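## Task

Read the lot number on the shelf edge under each foam block. Move every foam block whose lot number occurs two or more times in the storeroom onto the desk, with no part of it overhanging the desk edge. Every other foam block stays on its own shelf. The desk must stay roughly where it is, and the robot must not tip over or finish leaning.

## Robot and tools

Robot: TidyBot++, a single-arm mobile manipulator. The base is 0.54 m long, 0.50 m wide and 0.38 m tall, driven by four powered casters. On top sits one seven-joint arm with a two-finger gripper; the shoulder is 0.12 m ahead of the base centre, 0.68 m off the floor. Segment lengths: upper arm 0.42 m, forearm 0.31 m, hand 0.31 m. Cameras: base_camera (fixed on the base, facing forward) and wrist_camera (looks along the hand). Loose objects may occasionally get nudged by outside pushes.

Frames (metres): the base frame has its origin on the floor below the base centre, x ahead, y to the left, z up. hand_pose is reported in this frame; it is the point between the finger pads, with its z axis running out along the fingers and its y axis the closing direction. The odometry frame is where the base frame was when the scene began. base_odometry counts wheel rotation only, so slip looks like motion; heading is in rad, left positive, -3.142 to 3.142. base_tilt is in degrees, positive when leaning forward or right.

move: one action per call. Action keys: base, joints, target, plus optional speeds and min_time_s. Non-action keys: cameras (list of base_camera, wrist_camera or all; [] for none; default none when acting, all when not) and blocking (true or omitted waits until everything rests; false returns in about 0.5 s while motion continues). A move with no action just reports state and images.
- base: an object of relative offsets from where the base currently is, along its own axes at the start of the command. translate_m (forward positive, -2 to 2 m), strafe_m (left positive, -2 to 2 m), rotate_rad (counter-clockwise positive, -6.3 to 6.3 rad). A base move times out after 14 s.
- joints: absolute angle targets by name, radians. joint_1_rad any angle (whole-arm yaw; positive is clockwise from above, opposite to heading). joint_2_rad -2.249 to 2.249 (shoulder, 0 upright, positive leans forward). joint_3_rad any angle. joint_4_rad -2.579 to 2.579 (elbow; with joint_3 at 3.14, negative folds forward). joint_5_rad any angle. joint_6_rad -2.099 to 2.099 (wrist). joint_7_rad any angle (hand roll; pointing down, positive is counter-clockwise from above; at 1.57 fingers open left/right). gripper_pos 0 (open, ~85 mm gap) to 1 (closed); gap is about 85 x (1 - gripper_pos) mm. Continuous joints take the short way, so send steps under half a turn.
- target: one list of seven numbers, an absolute hand pose in the base frame: x, y, z in metres then quaternion qw, qx, qy, qz, matching the hand_pose line. Alongside target, joints may only contain gripper_pos.
- speeds: caps for this action: translate_m and strafe_m 0.05 to 0.5 m/s (give only one when combining them), rotate_rad 0.1 to 1.57 rad/s.
- min_time_s: 0.1 to 8 s, minimum duration of arm motions.
Unknown keys make the call invalid; out-of-range values get it refused, and a refusal or an uncommanded stop cancels the remaining move, wait and finished_scene calls of that reply.

wait(seconds 0 to 10, cameras): lets the scene run, returns state; returns early when running moves come to rest. stop(cameras): brakes all your running motions. zoom_image(camera, region [x0, y0, x1, y1] in pixels from top-left, at most 504 by 504): enlarges part of the latest image, useful for reading lot numbers. read_manual(section "licences"): licence text only. finished_scene(scene): ends the current scene, given its number; call nothing after it in that reply.

Result lines: base_status, joint_status, hand_status give done, moving, off_target (stopped away from goal, may still push), not_followed (a check withheld the command; "joint command not followed" or "pose unreachable", with "cause:" for self-collision), contact_stop, time_out, torque_fault, limit_stop_at_motor_heat. hand_target is where the hand would be with joints on target. motor_effort is percent of max torque, bracketed number the peak. on_its_own lists uncommanded behaviour. Motor temperatures are per arm joint; MOTOR HOT appears at 60 °C, and at 75 °C an over-temperature stop lets the arm sag for 30 to 60 s. ARM HIT flags a hard hit on the base or arm itself.

Practical points: after a target reports done, the hand is typically within 3 cm; fix errors by adding (wanted - measured hand_pose) to the last target. To hold still, resend hand_target, not hand_pose. A load makes the arm sag; correct it the same way and never command a joint to its current reading while holding something. A straight-down hand reaches at most about 0.94 m high, only near the base. Targets low and forward close to the base may miss or drive the arm into the base; nothing prevents arm-base contact. The arm does not avoid obstacles and keeps pushing if blocked. Closed fingertips stick about 20 mm past the hand point. When a held object lands on a surface, hand_pose stops descending while commands keep going lower.

Avoid: catching the arm on furniture above about 0.6 m while driving or turning (tipping), reaching far out from folded over nearby furniture, swinging a stretched arm sideways, driving the arm into things (torque fault: arm frozen 10 s), dropping or releasing moving objects, hard pushes on the desk, and squeezing an object hard while it still rests on something. Backing away or retracting the arm rights a slight tilt.

Each tool is called after "Emit:" as name(argument=value, ...) on one line, values as JSON.

## Session

Emit:
move(joints={"joint_1_rad": 0, "joint_2_rad": -0.42, "joint_3_rad": 3.14, "joint_4_rad": -1.9, "joint_5_rad": 0, "joint_6_rad": -0.05, "joint_7_rad": 1.57}, cameras=["all"])

Scene clock: 2.27 s.
Motor temperatures (°C): [38 35 30 37 40 37 42]
move: done
base_odometry: x=+0.000 y=+0.000 heading=+0.000
base_tilt: forward=-0.3 right=+0.6
base_status: not commanded
joint_positions: joint_1_rad=-0.020 joint_2_rad=-0.405 joint_3_rad=+3.123 joint_4_rad=-1.924 joint_5_rad=-0.004 joint_6_rad=-0.118 joint_7_rad=+1.592 gripper_pos=+0.000
joint_status: all done
motor_effort: joint_1_rad=-1(2) joint_2_rad=-6(7) joint_3_rad=+1(2) joint_4_rad=+19(20) joint_5_rad=+1(2) joint_6_rad=+9(10) joint_7_rad=+0(1)
hand_pose: x=+0.5771 y=+0.0210 z=+1.0638 quat_wxyz=(-0.004, +0.730, +0.022, +0.683) (m; base frame)
hand_target: x=+0.5715 y=+0.0023 z=+1.1072 quat_wxyz=(-0.001, +0.693, +0.000, +0.721) (m; base frame)
hand_status: not commanded
pictures: base_camera, wrist_camera
Images, in order (width x height): base_camera 644x364, wrist_camera 644x476.

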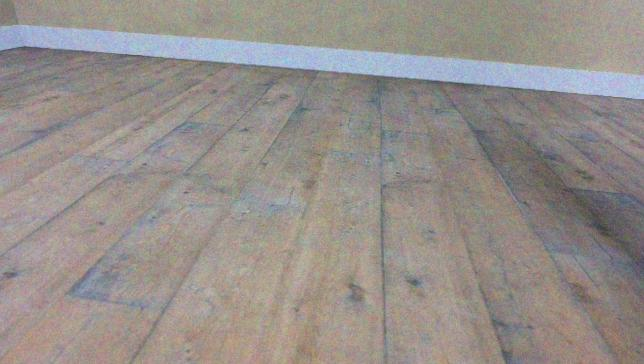

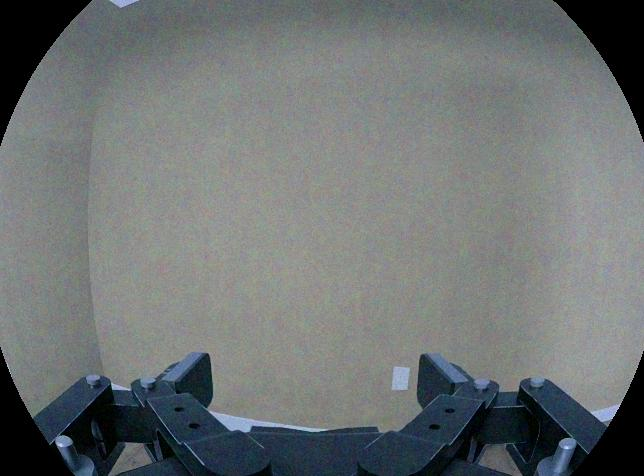

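Emit:
move(base={"rotate_rad": 1.05}, joints={"joint_6_rad": -0.35}, cameras=["all"])

Emit:
move(base={"rotate_rad": 1.05}, cameras=["all"])

Emit:
move(base={"rotate_rad": 1.05}, cameras=["all"])

Emit:
move(base={"rotate_rad": 1.05}, cameras=["all"])

Emit:
move(base={"rotate_rad": 1.05}, cameras=["all"])

Scene clock: 4.50 s.
move: done
base_odometry: x=+0.000 y=+0.000 heading=+1.049
base_tilt: forward=-0.4 right=+0.6
base_status: done
joint_positions: joint_1_rad=-0.013 joint_2_rad=-0.407 joint_3_rad=+3.132 joint_4_rad=-1.916 joint_5_rad=-0.004 joint_6_rad=-0.338 joint_7_rad=+1.592 gripper_pos=+0.000
joint_status: all done
motor_effort: joint_1_rad=+0(2) joint_2_rad=-6(8) joint_3_rad=+1(2) joint_4_rad=+19(22) joint_5_rad=+0(1) joint_6_rad=+9(11) joint_7_rad=+0(1)
hand_pose: x=+0.5655 y=+0.0127 z=+1.0026 quat_wxyz=(-0.001, +0.798, +0.017, +0.603) (m; base frame)
hand_target: x=+0.5614 y=+0.0022 z=+1.0147 quat_wxyz=(+0.000, +0.793, +0.000, +0.610) (m; base frame)
hand_status: not commanded
pictures: base_camera, wrist_camera
Images, in order (width x height): base_camera 644x364, wrist_camera 644x476.

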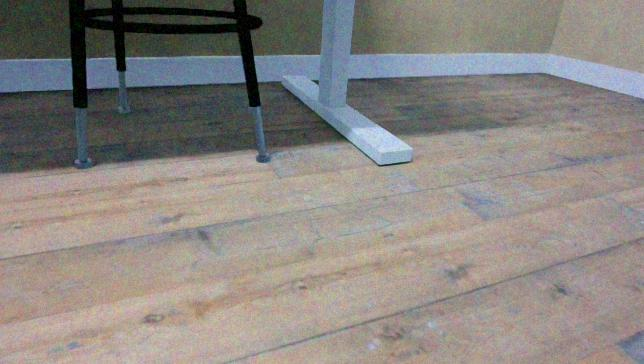

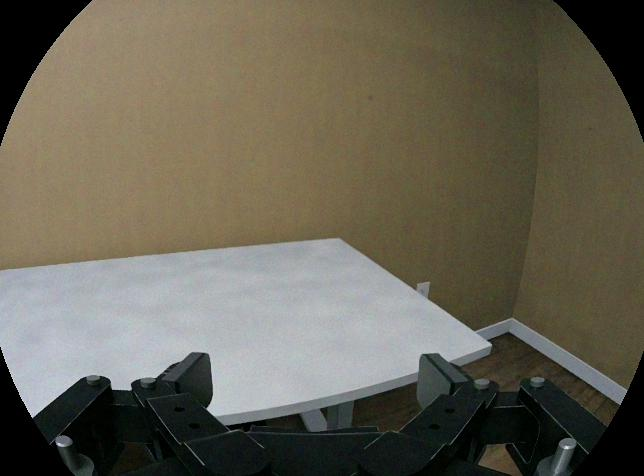

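Scene clock: 6.43 s.
move: done
base_odometry: x=+0.000 y=+0.000 heading=+2.099
base_tilt: forward=-0.3 right=+0.6
base_status: done
joint_positions: joint_1_rad=-0.011 joint_2_rad=-0.407 joint_3_rad=+3.135 joint_4_rad=-1.916 joint_5_rad=-0.004 joint_6_rad=-0.338 joint_7_rad=+1.592 gripper_pos=+0.000
joint_status: not commanded
motor_effort: joint_1_rad=-1(2) joint_2_rad=-6(8) joint_3_rad=+1(2) joint_4_rad=+19(20) joint_5_rad=+1(1) joint_6_rad=+9(9) joint_7_rad=+0(1)
hand_pose: x=+0.5656 y=+0.0104 z=+1.0027 quat_wxyz=(+0.000, +0.798, +0.015, +0.603) (m; base frame)
hand_target: x=+0.5614 y=+0.0022 z=+1.0147 quat_wxyz=(+0.000, +0.793, +0.000, +0.610) (m; base frame)
hand_status: not commanded
pictures: base_camera, wrist_camera
Images, in order (width x height): base_camera 644x364, wrist_camera 644x476.

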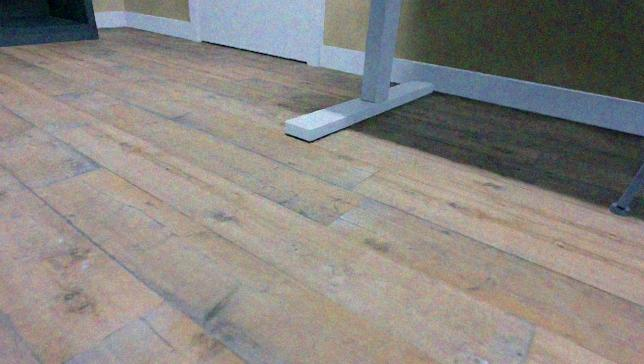

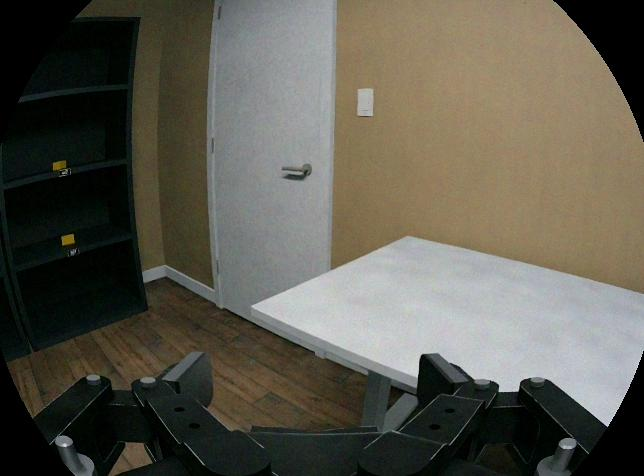

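Scene clock: 8.37 s.
move: done
base_odometry: x=+0.000 y=+0.000 heading=-3.135
base_tilt: forward=-0.4 right=+0.6
base_status: done
joint_positions: joint_1_rad=-0.010 joint_2_rad=-0.407 joint_3_rad=+3.136 joint_4_rad=-1.916 joint_5_rad=-0.004 joint_6_rad=-0.338 joint_7_rad=+1.592 gripper_pos=+0.000
joint_status: not commanded
motor_effort: joint_1_rad=+0(2) joint_2_rad=-6(7) joint_3_rad=+1(2) joint_4_rad=+20(20) joint_5_rad=+1(1) joint_6_rad=+8(10) joint_7_rad=+0(1)
hand_pose: x=+0.5657 y=+0.0092 z=+1.0027 quat_wxyz=(+0.001, +0.798, +0.014, +0.603) (m; base frame)
hand_target: x=+0.5614 y=+0.0022 z=+1.0147 quat_wxyz=(+0.000, +0.793, +0.000, +0.610) (m; base frame)
hand_status: not commanded
pictures: base_camera, wrist_camera
Images, in order (width x height): base_camera 644x364, wrist_camera 644x476.

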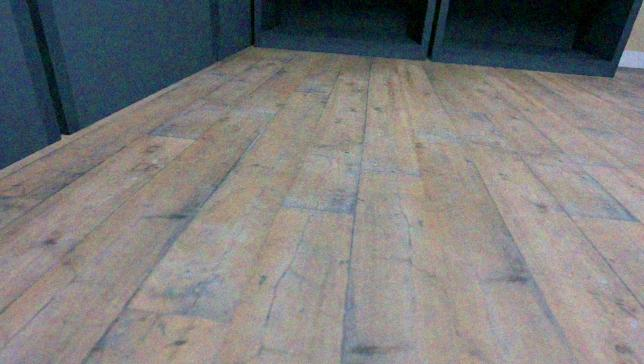

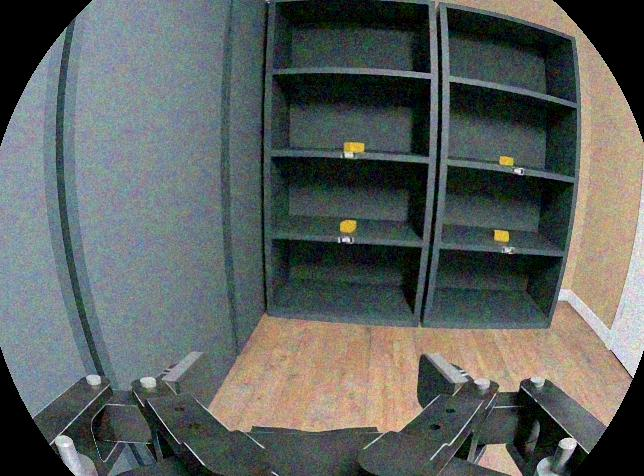

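Scene clock: 10.30 s.
move: done
base_odometry: x=+0.000 y=+0.000 heading=-2.086
base_tilt: forward=-0.4 right=+0.6
base_status: done
joint_positions: joint_1_rad=-0.009 joint_2_rad=-0.407 joint_3_rad=+3.136 joint_4_rad=-1.916 joint_5_rad=-0.004 joint_6_rad=-0.338 joint_7_rad=+1.592 gripper_pos=+0.000
joint_status: not commanded
motor_effort: joint_1_rad=+0(2) joint_2_rad=-6(8) joint_3_rad=+1(2) joint_4_rad=+19(20) joint_5_rad=+1(1) joint_6_rad=+9(9) joint_7_rad=+0(1)
hand_pose: x=+0.5657 y=+0.0087 z=+1.0027 quat_wxyz=(+0.001, +0.798, +0.013, +0.603) (m; base frame)
hand_target: x=+0.5614 y=+0.0022 z=+1.0147 quat_wxyz=(+0.000, +0.793, +0.000, +0.610) (m; base frame)
hand_status: not commanded
pictures: base_camera, wrist_camera
Images, in order (width x height): base_camera 644x364, wrist_camera 644x476.

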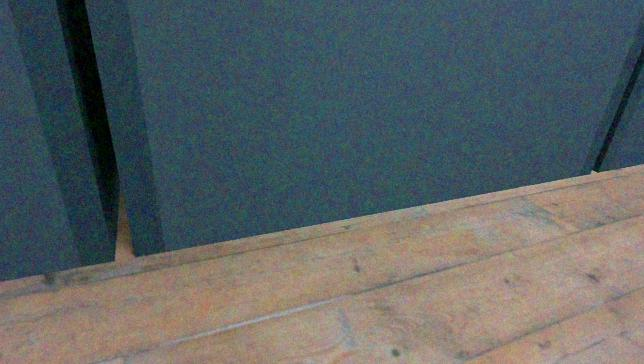

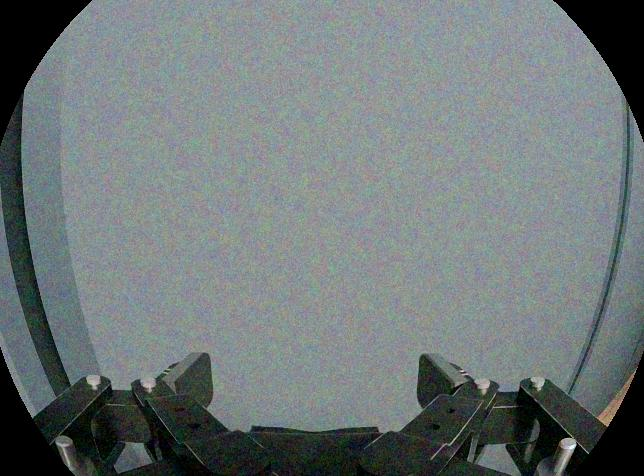

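Scene clock: 12.23 s.
move: done
base_odometry: x=+0.000 y=+0.000 heading=-1.037
base_tilt: forward=-0.3 right=+0.6
base_status: done
joint_positions: joint_1_rad=-0.009 joint_2_rad=-0.407 joint_3_rad=+3.137 joint_4_rad=-1.916 joint_5_rad=-0.004 joint_6_rad=-0.338 joint_7_rad=+1.592 gripper_pos=+0.000
joint_status: not commanded
motor_effort: joint_1_rad=+0(2) joint_2_rad=-6(8) joint_3_rad=+1(2) joint_4_rad=+20(20) joint_5_rad=+1(1) joint_6_rad=+9(9) joint_7_rad=+0(1)
hand_pose: x=+0.5657 y=+0.0084 z=+1.0027 quat_wxyz=(+0.001, +0.798, +0.013, +0.603) (m; base frame)
hand_target: x=+0.5614 y=+0.0022 z=+1.0147 quat_wxyz=(+0.000, +0.793, +0.000, +0.610) (m; base frame)
hand_status: not commanded
pictures: base_camera, wrist_camera
Images, in order (width x height): base_camera 644x364, wrist_camera 644x476.

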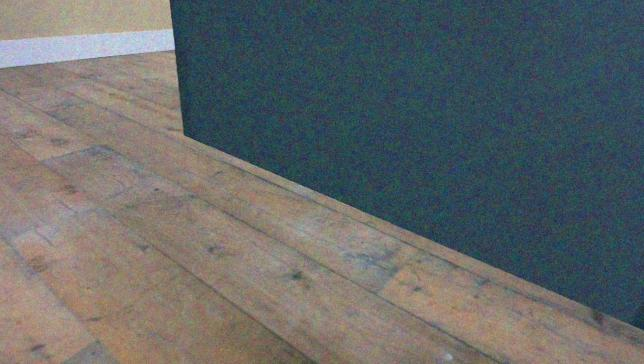

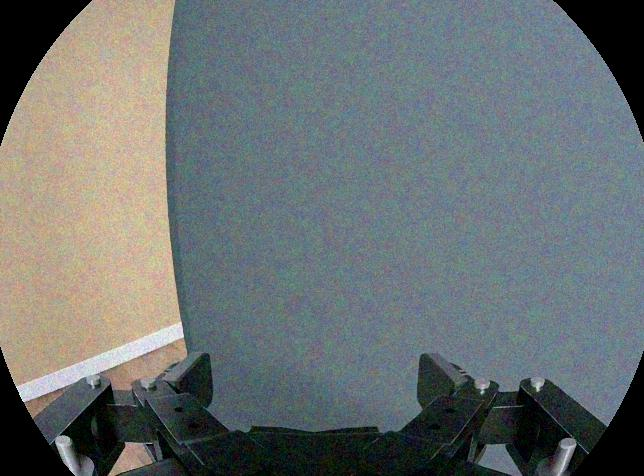

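Emit:
move(base={"rotate_rad": -2.23})

Emit:
move(base={"translate_m": 0.75, "strafe_m": -0.22}, cameras=["all"])

Emit:
zoom_image(camera="wrist_camera", region=[60, 80, 260, 240])

Emit:
zoom_image(camera="wrist_camera", region=[380, 80, 580, 240])

Scene clock: 15.70 s.
move: done
base_odometry: x=+0.000 y=+0.000 heading=+3.017
base_tilt: forward=-0.3 right=+0.6
base_status: done
joint_positions: joint_1_rad=-0.007 joint_2_rad=-0.407 joint_3_rad=+3.137 joint_4_rad=-1.916 joint_5_rad=-0.004 joint_6_rad=-0.338 joint_7_rad=+1.592 gripper_pos=+0.000
joint_status: not commanded
motor_effort: joint_1_rad=-1(2) joint_2_rad=-6(9) joint_3_rad=+0(2) joint_4_rad=+20(20) joint_5_rad=+1(1) joint_6_rad=+9(9) joint_7_rad=+0(1)
hand_pose: x=+0.5657 y=+0.0077 z=+1.0027 quat_wxyz=(+0.002, +0.798, +0.012, +0.603) (m; base frame)
hand_target: x=+0.5614 y=+0.0022 z=+1.0147 quat_wxyz=(+0.000, +0.793, +0.000, +0.610) (m; base frame)
hand_status: not commanded
pictures: none

Scene clock: 18.53 s.
move: done
base_odometry: x=-0.717 y=+0.311 heading=+3.016
base_tilt: forward=-0.3 right=+0.6
base_status: done
joint_positions: joint_1_rad=-0.007 joint_2_rad=-0.415 joint_3_rad=+3.137 joint_4_rad=-1.916 joint_5_rad=-0.004 joint_6_rad=-0.338 joint_7_rad=+1.592 gripper_pos=+0.000
joint_status: not commanded
motor_effort: joint_1_rad=-1(1) joint_2_rad=-6(9) joint_3_rad=+1(2) joint_4_rad=+20(20) joint_5_rad=+1(1) joint_6_rad=+9(10) joint_7_rad=+0(1)
hand_pose: x=+0.5629 y=+0.0077 z=+1.0066 quat_wxyz=(+0.002, +0.795, +0.012, +0.607) (m; base frame)
hand_target: x=+0.5614 y=+0.0022 z=+1.0147 quat_wxyz=(+0.000, +0.793, +0.000, +0.610) (m; base frame)
hand_status: not commanded
pictures: base_camera, wrist_camera
Images, in order (width x height): base_camera 644x364, wrist_camera 644x476.

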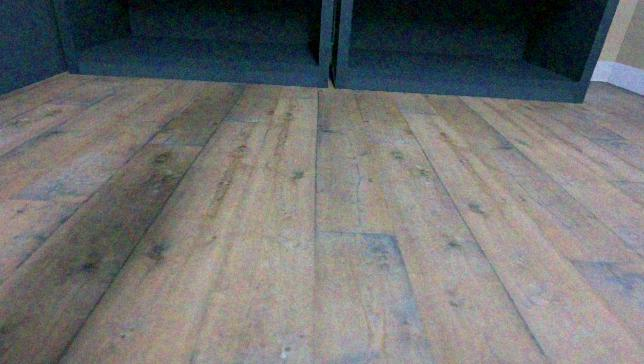

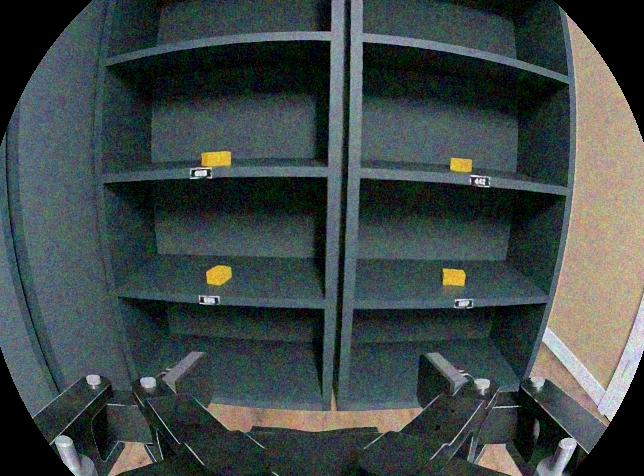

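Scaled by 2.520.

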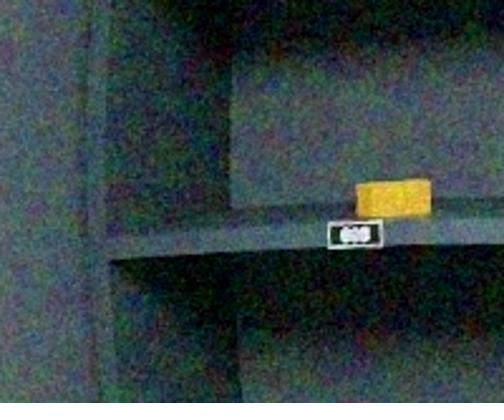

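Scaled by 2.520.

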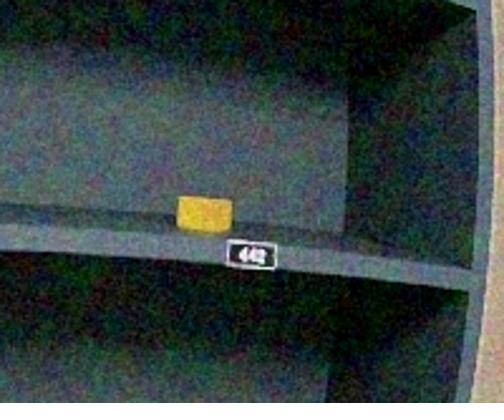

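Emit:
move(base={"translate_m": 0.5, "strafe_m": -0.05}, cameras=["wrist_camera"])

Emit:
zoom_image(camera="wrist_camera", region=[60, 140, 160, 200])

Emit:
zoom_image(camera="wrist_camera", region=[460, 140, 560, 200])

Scene clock: 21.07 s.
move: done
base_odometry: x=-1.207 y=+0.424 heading=+3.016
base_tilt: forward=-0.3 right=+0.6
base_status: done
joint_positions: joint_1_rad=-0.007 joint_2_rad=-0.416 joint_3_rad=+3.137 joint_4_rad=-1.916 joint_5_rad=-0.004 joint_6_rad=-0.338 joint_7_rad=+1.592 gripper_pos=+0.000
joint_status: not commanded
motor_effort: joint_1_rad=-1(1) joint_2_rad=-6(10) joint_3_rad=+1(1) joint_4_rad=+19(20) joint_5_rad=+0(1) joint_6_rad=+9(10) joint_7_rad=+0(1)
hand_pose: x=+0.5628 y=+0.0077 z=+1.0067 quat_wxyz=(+0.002, +0.795, +0.012, +0.607) (m; base frame)
hand_target: x=+0.5614 y=+0.0022 z=+1.0147 quat_wxyz=(+0.000, +0.793, +0.000, +0.610) (m; base frame)
hand_status: not commanded
pictures: wrist_camera
Images, in order (width x height): wrist_camera 644x476.

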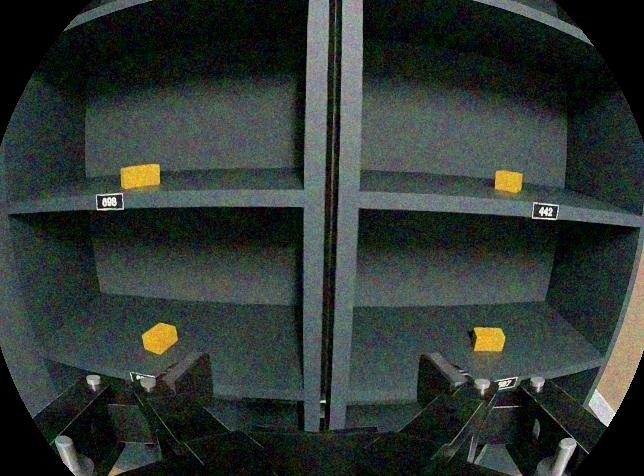

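Scaled by 5.040.

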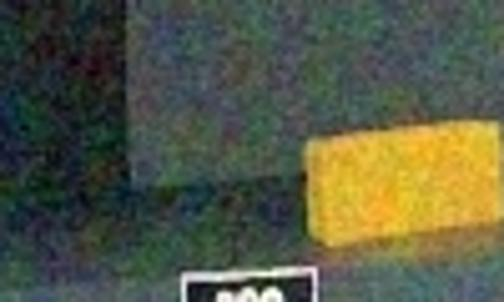

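Scaled by 5.040.

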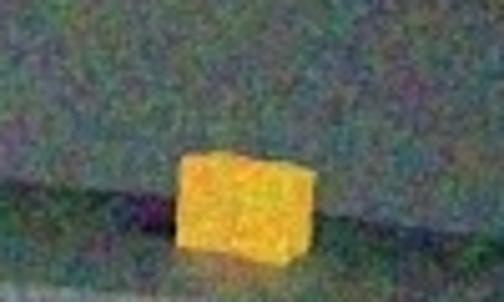

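Emit:
zoom_image(camera="wrist_camera", region=[80, 180, 140, 220])

Emit:
zoom_image(camera="wrist_camera", region=[515, 190, 575, 230])

Emit:
zoom_image(camera="wrist_camera", region=[475, 360, 535, 400])

Emit:
move(base={"strafe_m": 0.4}, cameras=["wrist_camera"])

Scaled by 8.400.

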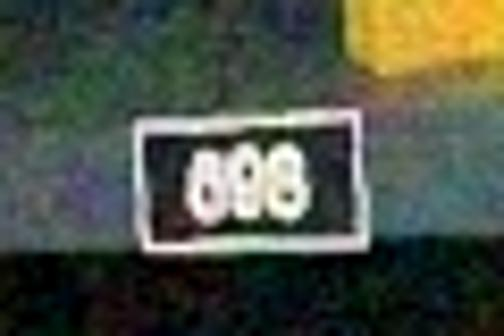

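Scaled by 8.400.

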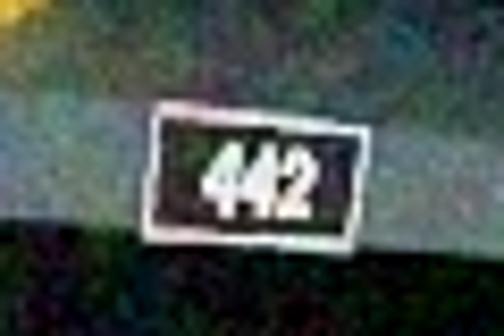

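Scaled by 8.400.

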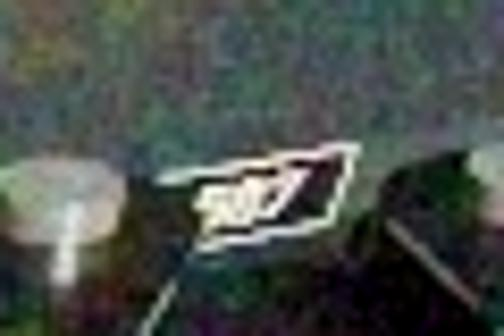

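Scene clock: 25.23 s.
move: done
base_odometry: x=-1.257 y=+0.027 heading=+3.015
base_tilt: forward=-0.3 right=+0.6
base_status: done
joint_positions: joint_1_rad=-0.007 joint_2_rad=-0.416 joint_3_rad=+3.137 joint_4_rad=-1.916 joint_5_rad=-0.004 joint_6_rad=-0.338 joint_7_rad=+1.592 gripper_pos=+0.000
joint_status: not commanded
motor_effort: joint_1_rad=-1(1) joint_2_rad=-6(7) joint_3_rad=+0(3) joint_4_rad=+19(20) joint_5_rad=+1(1) joint_6_rad=+9(10) joint_7_rad=+0(1)
hand_pose: x=+0.5628 y=+0.0077 z=+1.0067 quat_wxyz=(+0.002, +0.795, +0.012, +0.607) (m; base frame)
hand_target: x=+0.5614 y=+0.0022 z=+1.0147 quat_wxyz=(+0.000, +0.793, +0.000, +0.610) (m; base frame)
hand_status: not commanded
pictures: wrist_camera
Images, in order (width x height): wrist_camera 644x476.

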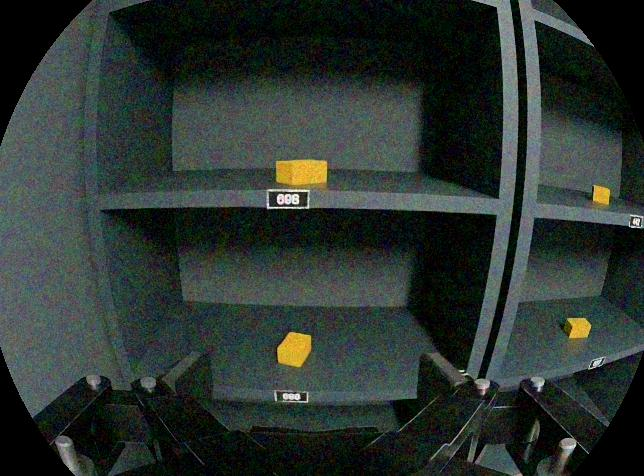

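Emit:
zoom_image(camera="wrist_camera", region=[260, 180, 320, 220])

Emit:
zoom_image(camera="wrist_camera", region=[260, 375, 320, 415])

Emit:
zoom_image(camera="wrist_camera", region=[570, 340, 630, 380])

Scaled by 8.400.

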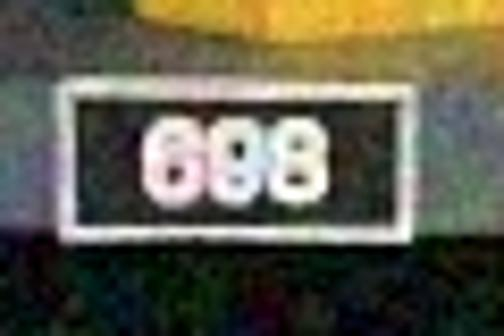

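Scaled by 8.400.

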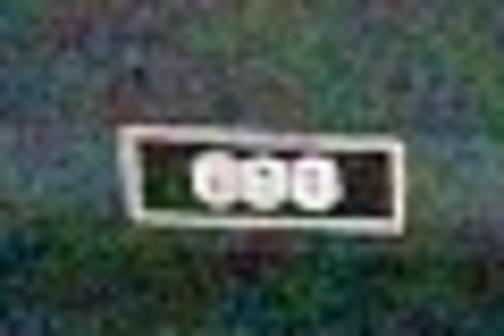

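Scaled by 8.400.

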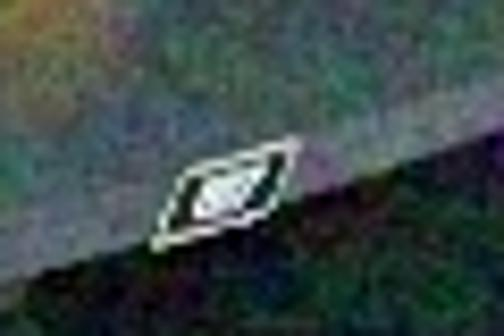

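Emit:
move(joints={"joint_1_rad": 0, "joint_2_rad": 0.5, "joint_3_rad": 3.14, "joint_4_rad": -2.45, "joint_5_rad": 0, "joint_6_rad": 1.27, "joint_7_rad": 1.57}, min_time_s=1.5, cameras=["wrist_camera"])

Emit:
zoom_image(camera="wrist_camera", region=[250, 50, 350, 130])

Emit:
zoom_image(camera="wrist_camera", region=[250, 300, 350, 380])

Scene clock: 28.60 s.
move: done
base_odometry: x=-1.257 y=+0.027 heading=+3.015
base_tilt: forward=-0.3 right=+0.6
base_status: not commanded
joint_positions: joint_1_rad=-0.007 joint_2_rad=+0.462 joint_3_rad=+3.137 joint_4_rad=-2.419 joint_5_rad=-0.004 joint_6_rad=+1.201 joint_7_rad=+1.592 gripper_pos=+0.000
joint_status: all done
motor_effort: joint_1_rad=-1(2) joint_2_rad=-22(24) joint_3_rad=+0(1) joint_4_rad=+9(20) joint_5_rad=+1(2) joint_6_rad=+9(11) joint_7_rad=+0(1)
hand_pose: x=+0.6971 y=+0.0068 z=+0.7209 quat_wxyz=(+0.003, +0.744, +0.009, +0.668) (m; base frame)
hand_target: x=+0.6900 y=+0.0021 z=+0.7085 quat_wxyz=(-0.001, +0.745, +0.000, +0.667) (m; base frame)
hand_status: not commanded
pictures: wrist_camera
Images, in order (width x height): wrist_camera 644x476.

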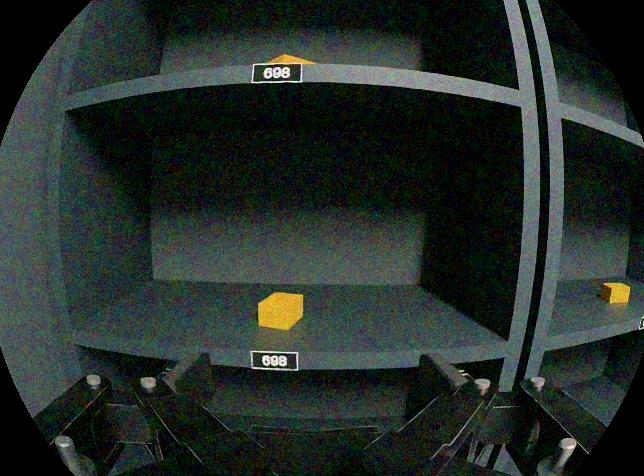

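Scaled by 5.040.

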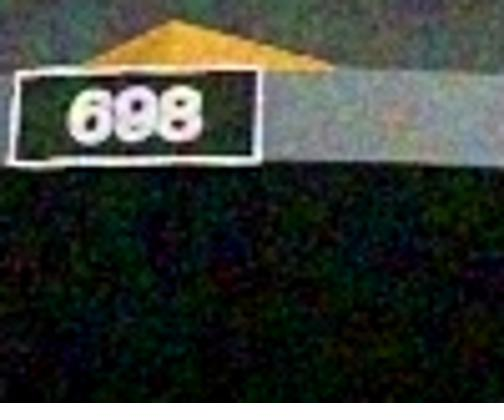

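Scaled by 5.040.

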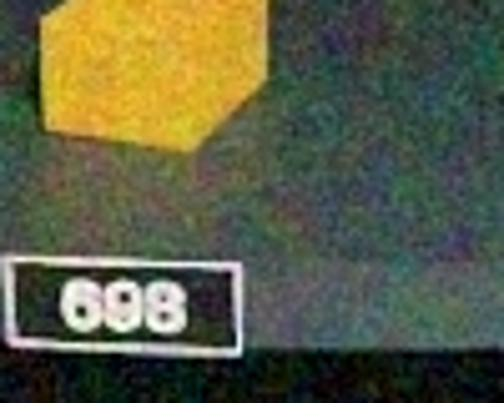

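Emit:
move(base={"strafe_m": -0.85}, cameras=["all"])

Emit:
zoom_image(camera="wrist_camera", region=[250, 50, 350, 130])

Emit:
zoom_image(camera="wrist_camera", region=[250, 300, 350, 380])

Scene clock: 32.00 s.
move: done
base_odometry: x=-1.150 y=+0.870 heading=+3.014
base_tilt: forward=-0.3 right=+0.6
base_status: done
joint_positions: joint_1_rad=-0.004 joint_2_rad=+0.463 joint_3_rad=+3.137 joint_4_rad=-2.420 joint_5_rad=-0.004 joint_6_rad=+1.205 joint_7_rad=+1.592 gripper_pos=+0.000
joint_status: not commanded
motor_effort: joint_1_rad=-1(2) joint_2_rad=-22(24) joint_3_rad=+0(1) joint_4_rad=+8(9) joint_5_rad=+1(1) joint_6_rad=+9(10) joint_7_rad=+0(1)
hand_pose: x=+0.6968 y=+0.0048 z=+0.7210 quat_wxyz=(+0.004, +0.744, +0.008, +0.668) (m; base frame)
hand_target: x=+0.6900 y=+0.0021 z=+0.7085 quat_wxyz=(-0.001, +0.745, +0.000, +0.667) (m; base frame)
hand_status: not commanded
pictures: base_camera, wrist_camera
Images, in order (width x height): base_camera 644x364, wrist_camera 644x476.

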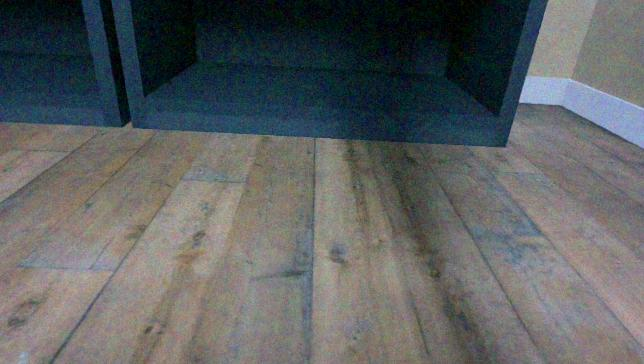

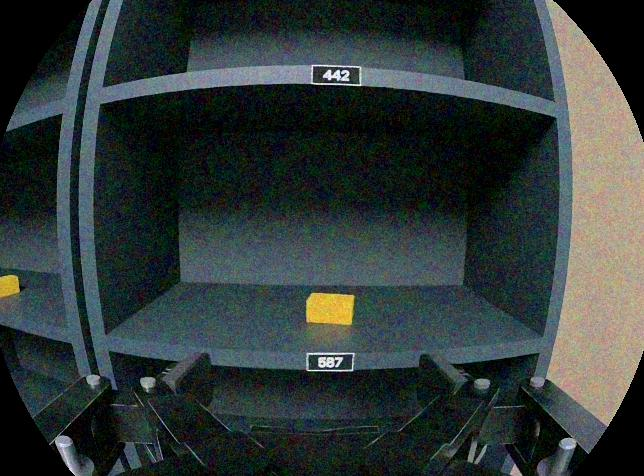

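Scaled by 5.040.

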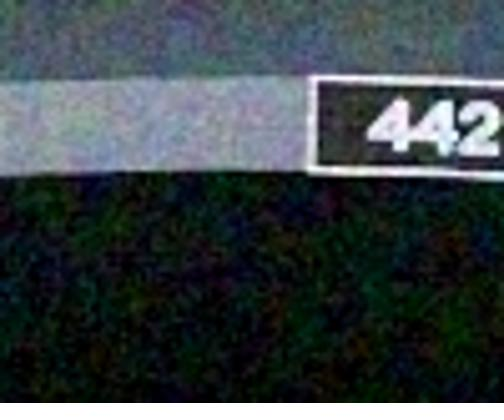

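Scaled by 5.040.

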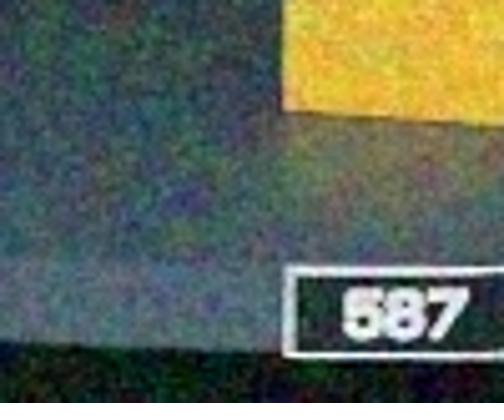

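Emit:
move(base={"strafe_m": 0.85}, joints={"joint_1_rad": 0, "joint_2_rad": -0.443, "joint_3_rad": 3.14, "joint_4_rad": -1.385, "joint_5_rad": 0, "joint_6_rad": -1.25, "joint_7_rad": 1.57}, min_time_s=2, cameras=["wrist_camera"])

Emit:
zoom_image(camera="wrist_camera", region=[240, 80, 340, 160])

Emit:
zoom_image(camera="wrist_camera", region=[240, 260, 340, 340])

Scene clock: 35.87 s.
move: done
base_odometry: x=-1.258 y=+0.027 heading=+3.013
base_tilt: forward=-0.3 right=+0.6
base_status: done
joint_positions: joint_1_rad=-0.003 joint_2_rad=-0.444 joint_3_rad=+3.137 joint_4_rad=-1.407 joint_5_rad=-0.004 joint_6_rad=-1.192 joint_7_rad=+1.592 gripper_pos=+0.000
joint_status: all done
motor_effort: joint_1_rad=+0(3) joint_2_rad=-2(25) joint_3_rad=+1(2) joint_4_rad=+17(20) joint_5_rad=+1(3) joint_6_rad=+8(11) joint_7_rad=+0(1)
hand_pose: x=+0.4557 y=+0.0059 z=+1.0695 quat_wxyz=(+0.002, +0.881, +0.013, +0.473) (m; base frame)
hand_target: x=+0.4460 y=+0.0021 z=+1.0657 quat_wxyz=(+0.000, +0.889, +0.000, +0.457) (m; base frame)
hand_status: not commanded
pictures: wrist_camera
Images, in order (width x height): wrist_camera 644x476.

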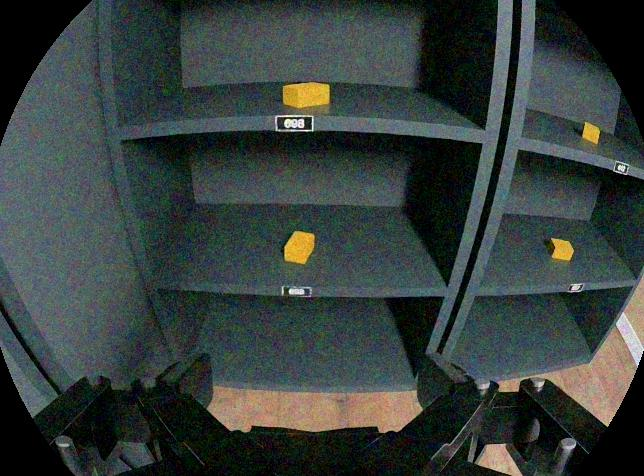

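Scaled by 5.040.

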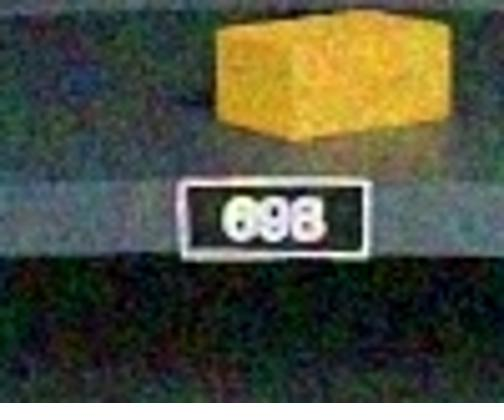

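Scaled by 5.040.

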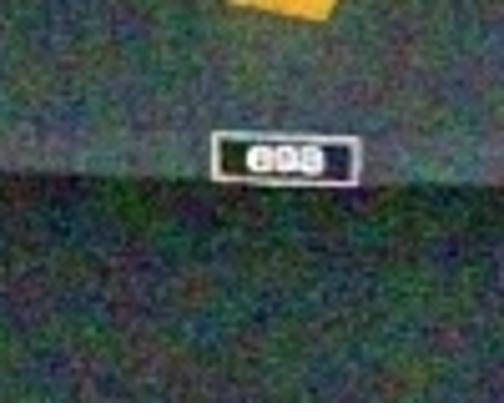

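Emit:
move(base={"translate_m": 0.554, "strafe_m": 0.153})

Emit:
move(joints={"joint_1_rad": -0.695, "joint_2_rad": 0.185, "joint_3_rad": 3.14, "joint_4_rad": -0.95, "joint_5_rad": 0.96, "joint_6_rad": -1.8, "joint_7_rad": 0.31}, min_time_s=3, cameras=["wrist_camera"])

Scene clock: 40.43 s.
move: done
base_odometry: x=-1.827 y=-0.054 heading=+3.014
base_tilt: forward=-0.3 right=+0.6
base_status: done
joint_positions: joint_1_rad=-0.003 joint_2_rad=-0.443 joint_3_rad=+3.137 joint_4_rad=-1.407 joint_5_rad=-0.004 joint_6_rad=-1.196 joint_7_rad=+1.592 gripper_pos=+0.000
joint_status: not commanded
motor_effort: joint_1_rad=+0(1) joint_2_rad=-1(5) joint_3_rad=+1(1) joint_4_rad=+17(17) joint_5_rad=+1(1) joint_6_rad=+8(8) joint_7_rad=+0(1)
hand_pose: x=+0.4556 y=+0.0058 z=+1.0681 quat_wxyz=(+0.002, +0.882, +0.013, +0.471) (m; base frame)
hand_target: x=+0.4460 y=+0.0021 z=+1.0657 quat_wxyz=(+0.000, +0.889, +0.000, +0.457) (m; base frame)
hand_status: not commanded
pictures: none

Scene clock: 44.07 s.
move: done
base_odometry: x=-1.827 y=-0.054 heading=+3.014
base_tilt: forward=-0.3 right=+0.6
base_status: not commanded
joint_positions: joint_1_rad=-0.680 joint_2_rad=+0.156 joint_3_rad=+3.137 joint_4_rad=-0.977 joint_5_rad=+0.884 joint_6_rad=-1.747 joint_7_rad=+0.355 gripper_pos=+0.000
joint_status: all done
motor_effort: joint_1_rad=+0(2) joint_2_rad=-18(20) joint_3_rad=+1(2) joint_4_rad=+14(17) joint_5_rad=+7(8) joint_6_rad=+3(8) joint_7_rad=+0(1)
hand_pose: x=+0.5653 y=+0.0594 z=+1.0311 quat_wxyz=(+0.141, +0.831, -0.360, +0.400) (m; base frame)
hand_target: x=+0.5628 y=+0.0489 z=+1.0403 quat_wxyz=(+0.168, +0.805, -0.390, +0.413) (m; base frame)
hand_status: not commanded
pictures: wrist_camera
Images, in order (width x height): wrist_camera 644x476.

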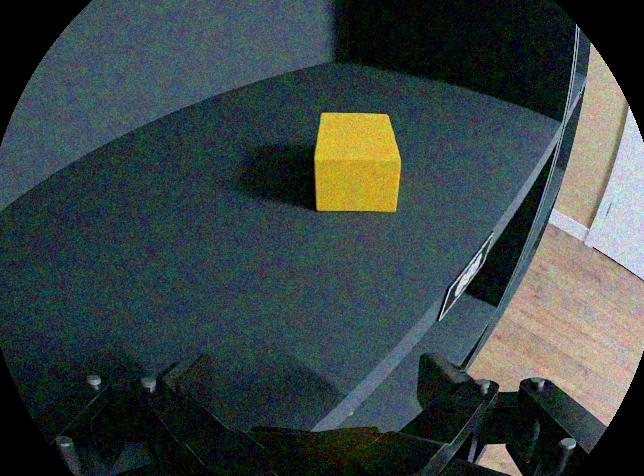

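Emit:
move(joints={"joint_1_rad": -0.70, "joint_2_rad": 0.185, "joint_4_rad": -0.955, "joint_5_rad": 1.0, "joint_6_rad": -1.9, "joint_7_rad": 0.31}, min_time_s=1, cameras=["wrist_camera"])

Scene clock: 46.13 s.
move: done
base_odometry: x=-1.827 y=-0.054 heading=+3.014
base_tilt: forward=-0.3 right=+0.6
base_status: not commanded
joint_positions: joint_1_rad=-0.680 joint_2_rad=+0.156 joint_3_rad=+3.137 joint_4_rad=-0.977 joint_5_rad=+0.925 joint_6_rad=-1.847 joint_7_rad=+0.353 gripper_pos=+0.000
joint_status: all done
motor_effort: joint_1_rad=+0(2) joint_2_rad=-18(20) joint_3_rad=+1(1) joint_4_rad=+14(15) joint_5_rad=+7(8) joint_6_rad=+3(4) joint_7_rad=+0(1)
hand_pose: x=+0.5406 y=+0.0368 z=+1.0308 quat_wxyz=(+0.184, +0.820, -0.385, +0.382) (m; base frame)
hand_target: x=+0.5366 y=+0.0297 z=+1.0397 quat_wxyz=(+0.210, +0.793, -0.413, +0.395) (m; base frame)
hand_status: not commanded
pictures: wrist_camera
Images, in order (width x height): wrist_camera 644x476.

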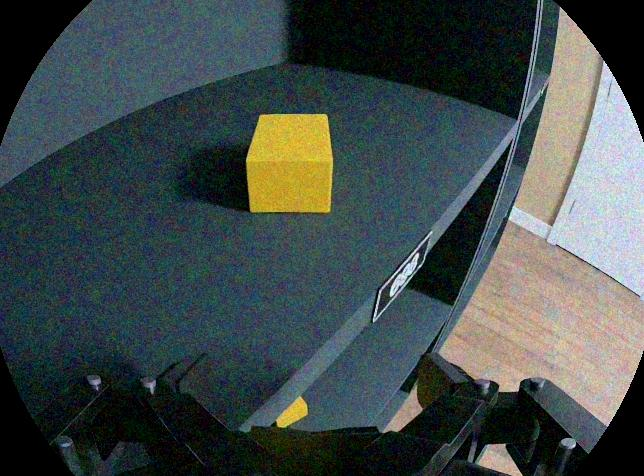

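Emit:
move(base={"translate_m": 0.146, "strafe_m": -0.1375}, speeds={"translate_m": 0.12}, cameras=["wrist_camera"])

Scene clock: 49.07 s.
move: done
base_odometry: x=-1.955 y=+0.101 heading=+3.014
base_tilt: forward=-0.3 right=+0.6
base_status: done
joint_positions: joint_1_rad=-0.690 joint_2_rad=+0.157 joint_3_rad=+3.137 joint_4_rad=-0.977 joint_5_rad=+0.928 joint_6_rad=-1.850 joint_7_rad=+0.353 gripper_pos=+0.000
joint_status: not commanded
motor_effort: joint_1_rad=-1(2) joint_2_rad=-18(19) joint_3_rad=+0(2) joint_4_rad=+13(14) joint_5_rad=+7(8) joint_6_rad=+2(3) joint_7_rad=+0(1)
hand_pose: x=+0.5398 y=+0.0397 z=+1.0313 quat_wxyz=(+0.184, +0.821, -0.382, +0.383) (m; base frame)
hand_target: x=+0.5366 y=+0.0297 z=+1.0397 quat_wxyz=(+0.210, +0.793, -0.413, +0.395) (m; base frame)
hand_status: not commanded
pictures: wrist_camera
Images, in order (width x height): wrist_camera 644x476.

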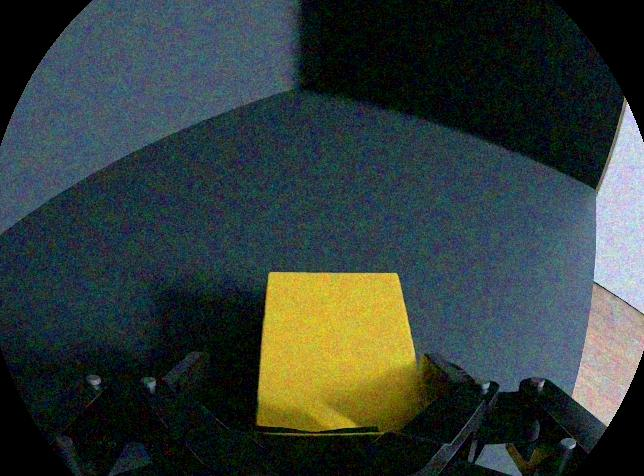

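Emit:
move(base={"translate_m": -0.006, "strafe_m": -0.005})

Emit:
move(joints={"gripper_pos": 0.45}, cameras=["wrist_camera"])

Scene clock: 49.80 s.
move: done
base_odometry: x=-1.949 y=+0.105 heading=+3.015
base_tilt: forward=-0.3 right=+0.6
base_status: done
joint_positions: joint_1_rad=-0.690 joint_2_rad=+0.161 joint_3_rad=+3.137 joint_4_rad=-0.977 joint_5_rad=+0.929 joint_6_rad=-1.852 joint_7_rad=+0.353 gripper_pos=+0.000
joint_status: not commanded
motor_effort: joint_1_rad=+0(1) joint_2_rad=-18(21) joint_3_rad=+1(1) joint_4_rad=+13(14) joint_5_rad=+8(8) joint_6_rad=+3(4) joint_7_rad=+0(0)
hand_pose: x=+0.5403 y=+0.0401 z=+1.0300 quat_wxyz=(+0.187, +0.821, -0.382, +0.382) (m; base frame)
hand_target: x=+0.5366 y=+0.0297 z=+1.0397 quat_wxyz=(+0.210, +0.793, -0.413, +0.395) (m; base frame)
hand_status: not commanded
pictures: none

Scene clock: 50.60 s.
move: off_target
base_odometry: x=-1.949 y=+0.105 heading=+3.015
base_tilt: forward=-0.3 right=+0.6
base_status: not commanded
joint_positions: joint_1_rad=-0.690 joint_2_rad=+0.161 joint_3_rad=+3.137 joint_4_rad=-0.975 joint_5_rad=+0.932 joint_6_rad=-1.852 joint_7_rad=+0.353 gripper_pos=+0.395
joint_status: gripper_pos off_target (ended at +0.395, target +0.450)
motor_effort: joint_1_rad=+0(1) joint_2_rad=-19(19) joint_3_rad=+1(2) joint_4_rad=+13(14) joint_5_rad=+7(8) joint_6_rad=+2(3) joint_7_rad=+0(1)
hand_pose: x=+0.5405 y=+0.0397 z=+1.0312 quat_wxyz=(+0.186, +0.820, -0.383, +0.383) (m; base frame)
hand_target: x=+0.5366 y=+0.0297 z=+1.0397 quat_wxyz=(+0.210, +0.793, -0.413, +0.395) (m; base frame)
hand_status: not commanded
pictures: wrist_camera
Images, in order (width x height): wrist_camera 644x476.

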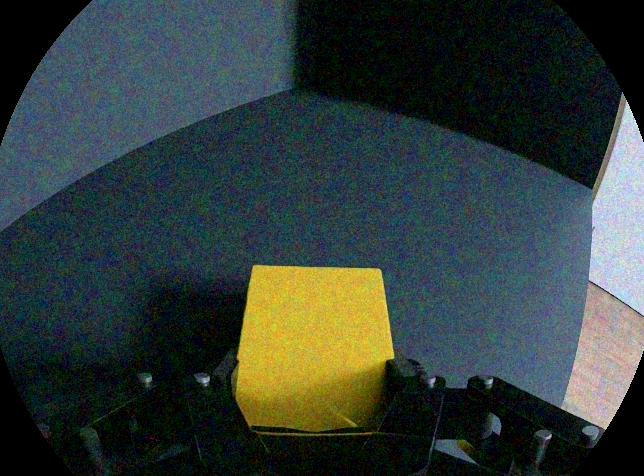

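Emit:
move(joints={"joint_2_rad": 0.04}, min_time_s=1)

Emit:
move(base={"translate_m": -0.35, "strafe_m": 0.1}, speeds={"translate_m": 0.3}, cameras=["wrist_camera"])

Emit:
move(base={"translate_m": -1.006, "strafe_m": -0.49}, joints={"joint_1_rad": 0, "joint_2_rad": -0.42, "joint_3_rad": 3.14, "joint_4_rad": -1.40, "joint_5_rad": 0, "joint_6_rad": -1.25, "joint_7_rad": 1.57}, min_time_s=3)

Emit:
move(base={"rotate_rad": -1.595}, cameras=["all"])

Scene clock: 52.90 s.
move: done
base_odometry: x=-1.949 y=+0.105 heading=+3.015
base_tilt: forward=-0.3 right=+0.6
base_status: not commanded
joint_positions: joint_1_rad=-0.690 joint_2_rad=+0.048 joint_3_rad=+3.137 joint_4_rad=-0.975 joint_5_rad=+0.932 joint_6_rad=-1.852 joint_7_rad=+0.353 gripper_pos=+0.395
joint_status: all done
motor_effort: joint_1_rad=-1(1) joint_2_rad=-15(20) joint_3_rad=+0(1) joint_4_rad=+13(14) joint_5_rad=+7(8) joint_6_rad=+4(4) joint_7_rad=+0(1)
hand_pose: x=+0.5084 y=+0.0132 z=+1.0683 quat_wxyz=(+0.140, +0.808, -0.404, +0.404) (m; base frame)
hand_target: x=+0.4943 y=-0.0059 z=+1.0848 quat_wxyz=(+0.150, +0.779, -0.442, +0.418) (m; base frame)
hand_status: not commanded
pictures: none

Scene clock: 55.07 s.
move: done
base_odometry: x=-1.614 y=-0.039 heading=+3.015
base_tilt: forward=-0.3 right=+0.6
base_status: done
joint_positions: joint_1_rad=-0.690 joint_2_rad=+0.046 joint_3_rad=+3.137 joint_4_rad=-0.975 joint_5_rad=+0.933 joint_6_rad=-1.853 joint_7_rad=+0.353 gripper_pos=+0.395
joint_status: not commanded
motor_effort: joint_1_rad=-1(2) joint_2_rad=-14(18) joint_3_rad=+1(1) joint_4_rad=+13(14) joint_5_rad=+7(7) joint_6_rad=+3(5) joint_7_rad=+0(1)
hand_pose: x=+0.5077 y=+0.0127 z=+1.0689 quat_wxyz=(+0.140, +0.808, -0.404, +0.405) (m; base frame)
hand_target: x=+0.4943 y=-0.0059 z=+1.0848 quat_wxyz=(+0.150, +0.779, -0.442, +0.418) (m; base frame)
hand_status: not commanded
pictures: wrist_camera
Images, in order (width x height): wrist_camera 644x476.

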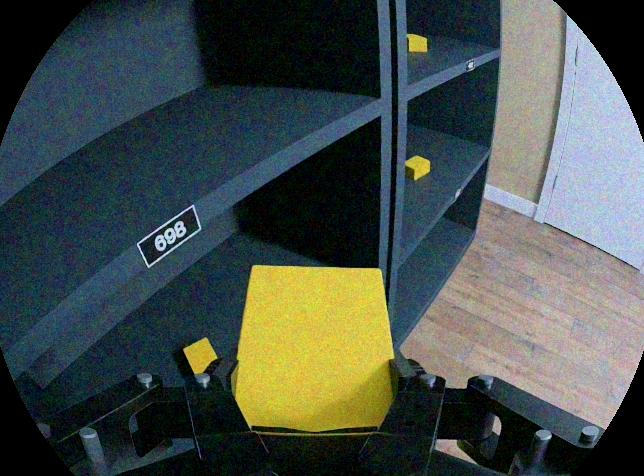

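Scene clock: 58.73 s.
move: done
base_odometry: x=-0.554 y=+0.320 heading=+3.014
base_tilt: forward=-0.4 right=+0.6
base_status: done
joint_positions: joint_1_rad=-0.018 joint_2_rad=-0.416 joint_3_rad=+3.137 joint_4_rad=-1.362 joint_5_rad=+0.070 joint_6_rad=-1.315 joint_7_rad=+1.526 gripper_pos=+0.395
joint_status: all done
motor_effort: joint_1_rad=-1(2) joint_2_rad=-2(20) joint_3_rad=+1(2) joint_4_rad=+16(17) joint_5_rad=+1(8) joint_6_rad=+7(9) joint_7_rad=+0(1)
hand_pose: x=+0.4437 y=-0.0121 z=+1.0527 quat_wxyz=(+0.021, +0.904, -0.017, +0.427) (m; base frame)
hand_target: x=+0.4546 y=+0.0021 z=+1.0504 quat_wxyz=(+0.000, +0.898, +0.000, +0.440) (m; base frame)
hand_status: not commanded
pictures: none

Scene clock: 61.03 s.
move: done
base_odometry: x=-0.554 y=+0.320 heading=+1.420
base_tilt: forward=-0.3 right=+0.6
base_status: done
joint_positions: joint_1_rad=-0.015 joint_2_rad=-0.416 joint_3_rad=+3.138 joint_4_rad=-1.363 joint_5_rad=+0.065 joint_6_rad=-1.311 joint_7_rad=+1.527 gripper_pos=+0.395
joint_status: not commanded
motor_effort: joint_1_rad=-1(1) joint_2_rad=-4(5) joint_3_rad=+0(2) joint_4_rad=+15(17) joint_5_rad=+1(2) joint_6_rad=+7(8) joint_7_rad=+0(1)
hand_pose: x=+0.4447 y=-0.0117 z=+1.0537 quat_wxyz=(+0.019, +0.903, -0.017, +0.429) (m; base frame)
hand_target: x=+0.4546 y=+0.0021 z=+1.0504 quat_wxyz=(+0.000, +0.898, +0.000, +0.440) (m; base frame)
hand_status: not commanded
pictures: base_camera, wrist_camera
Images, in order (width x height): base_camera 644x364, wrist_camera 644x476.

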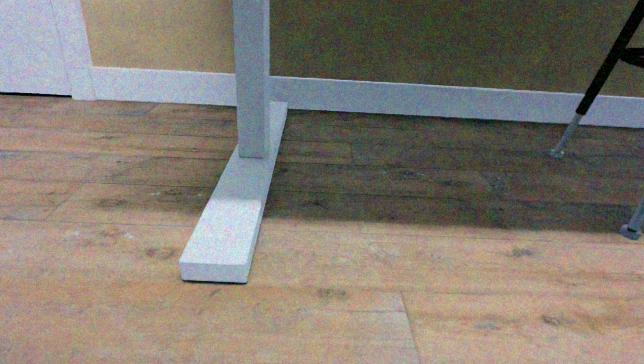

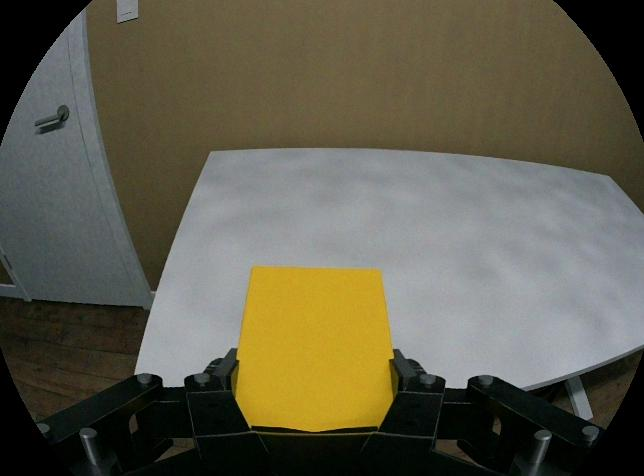

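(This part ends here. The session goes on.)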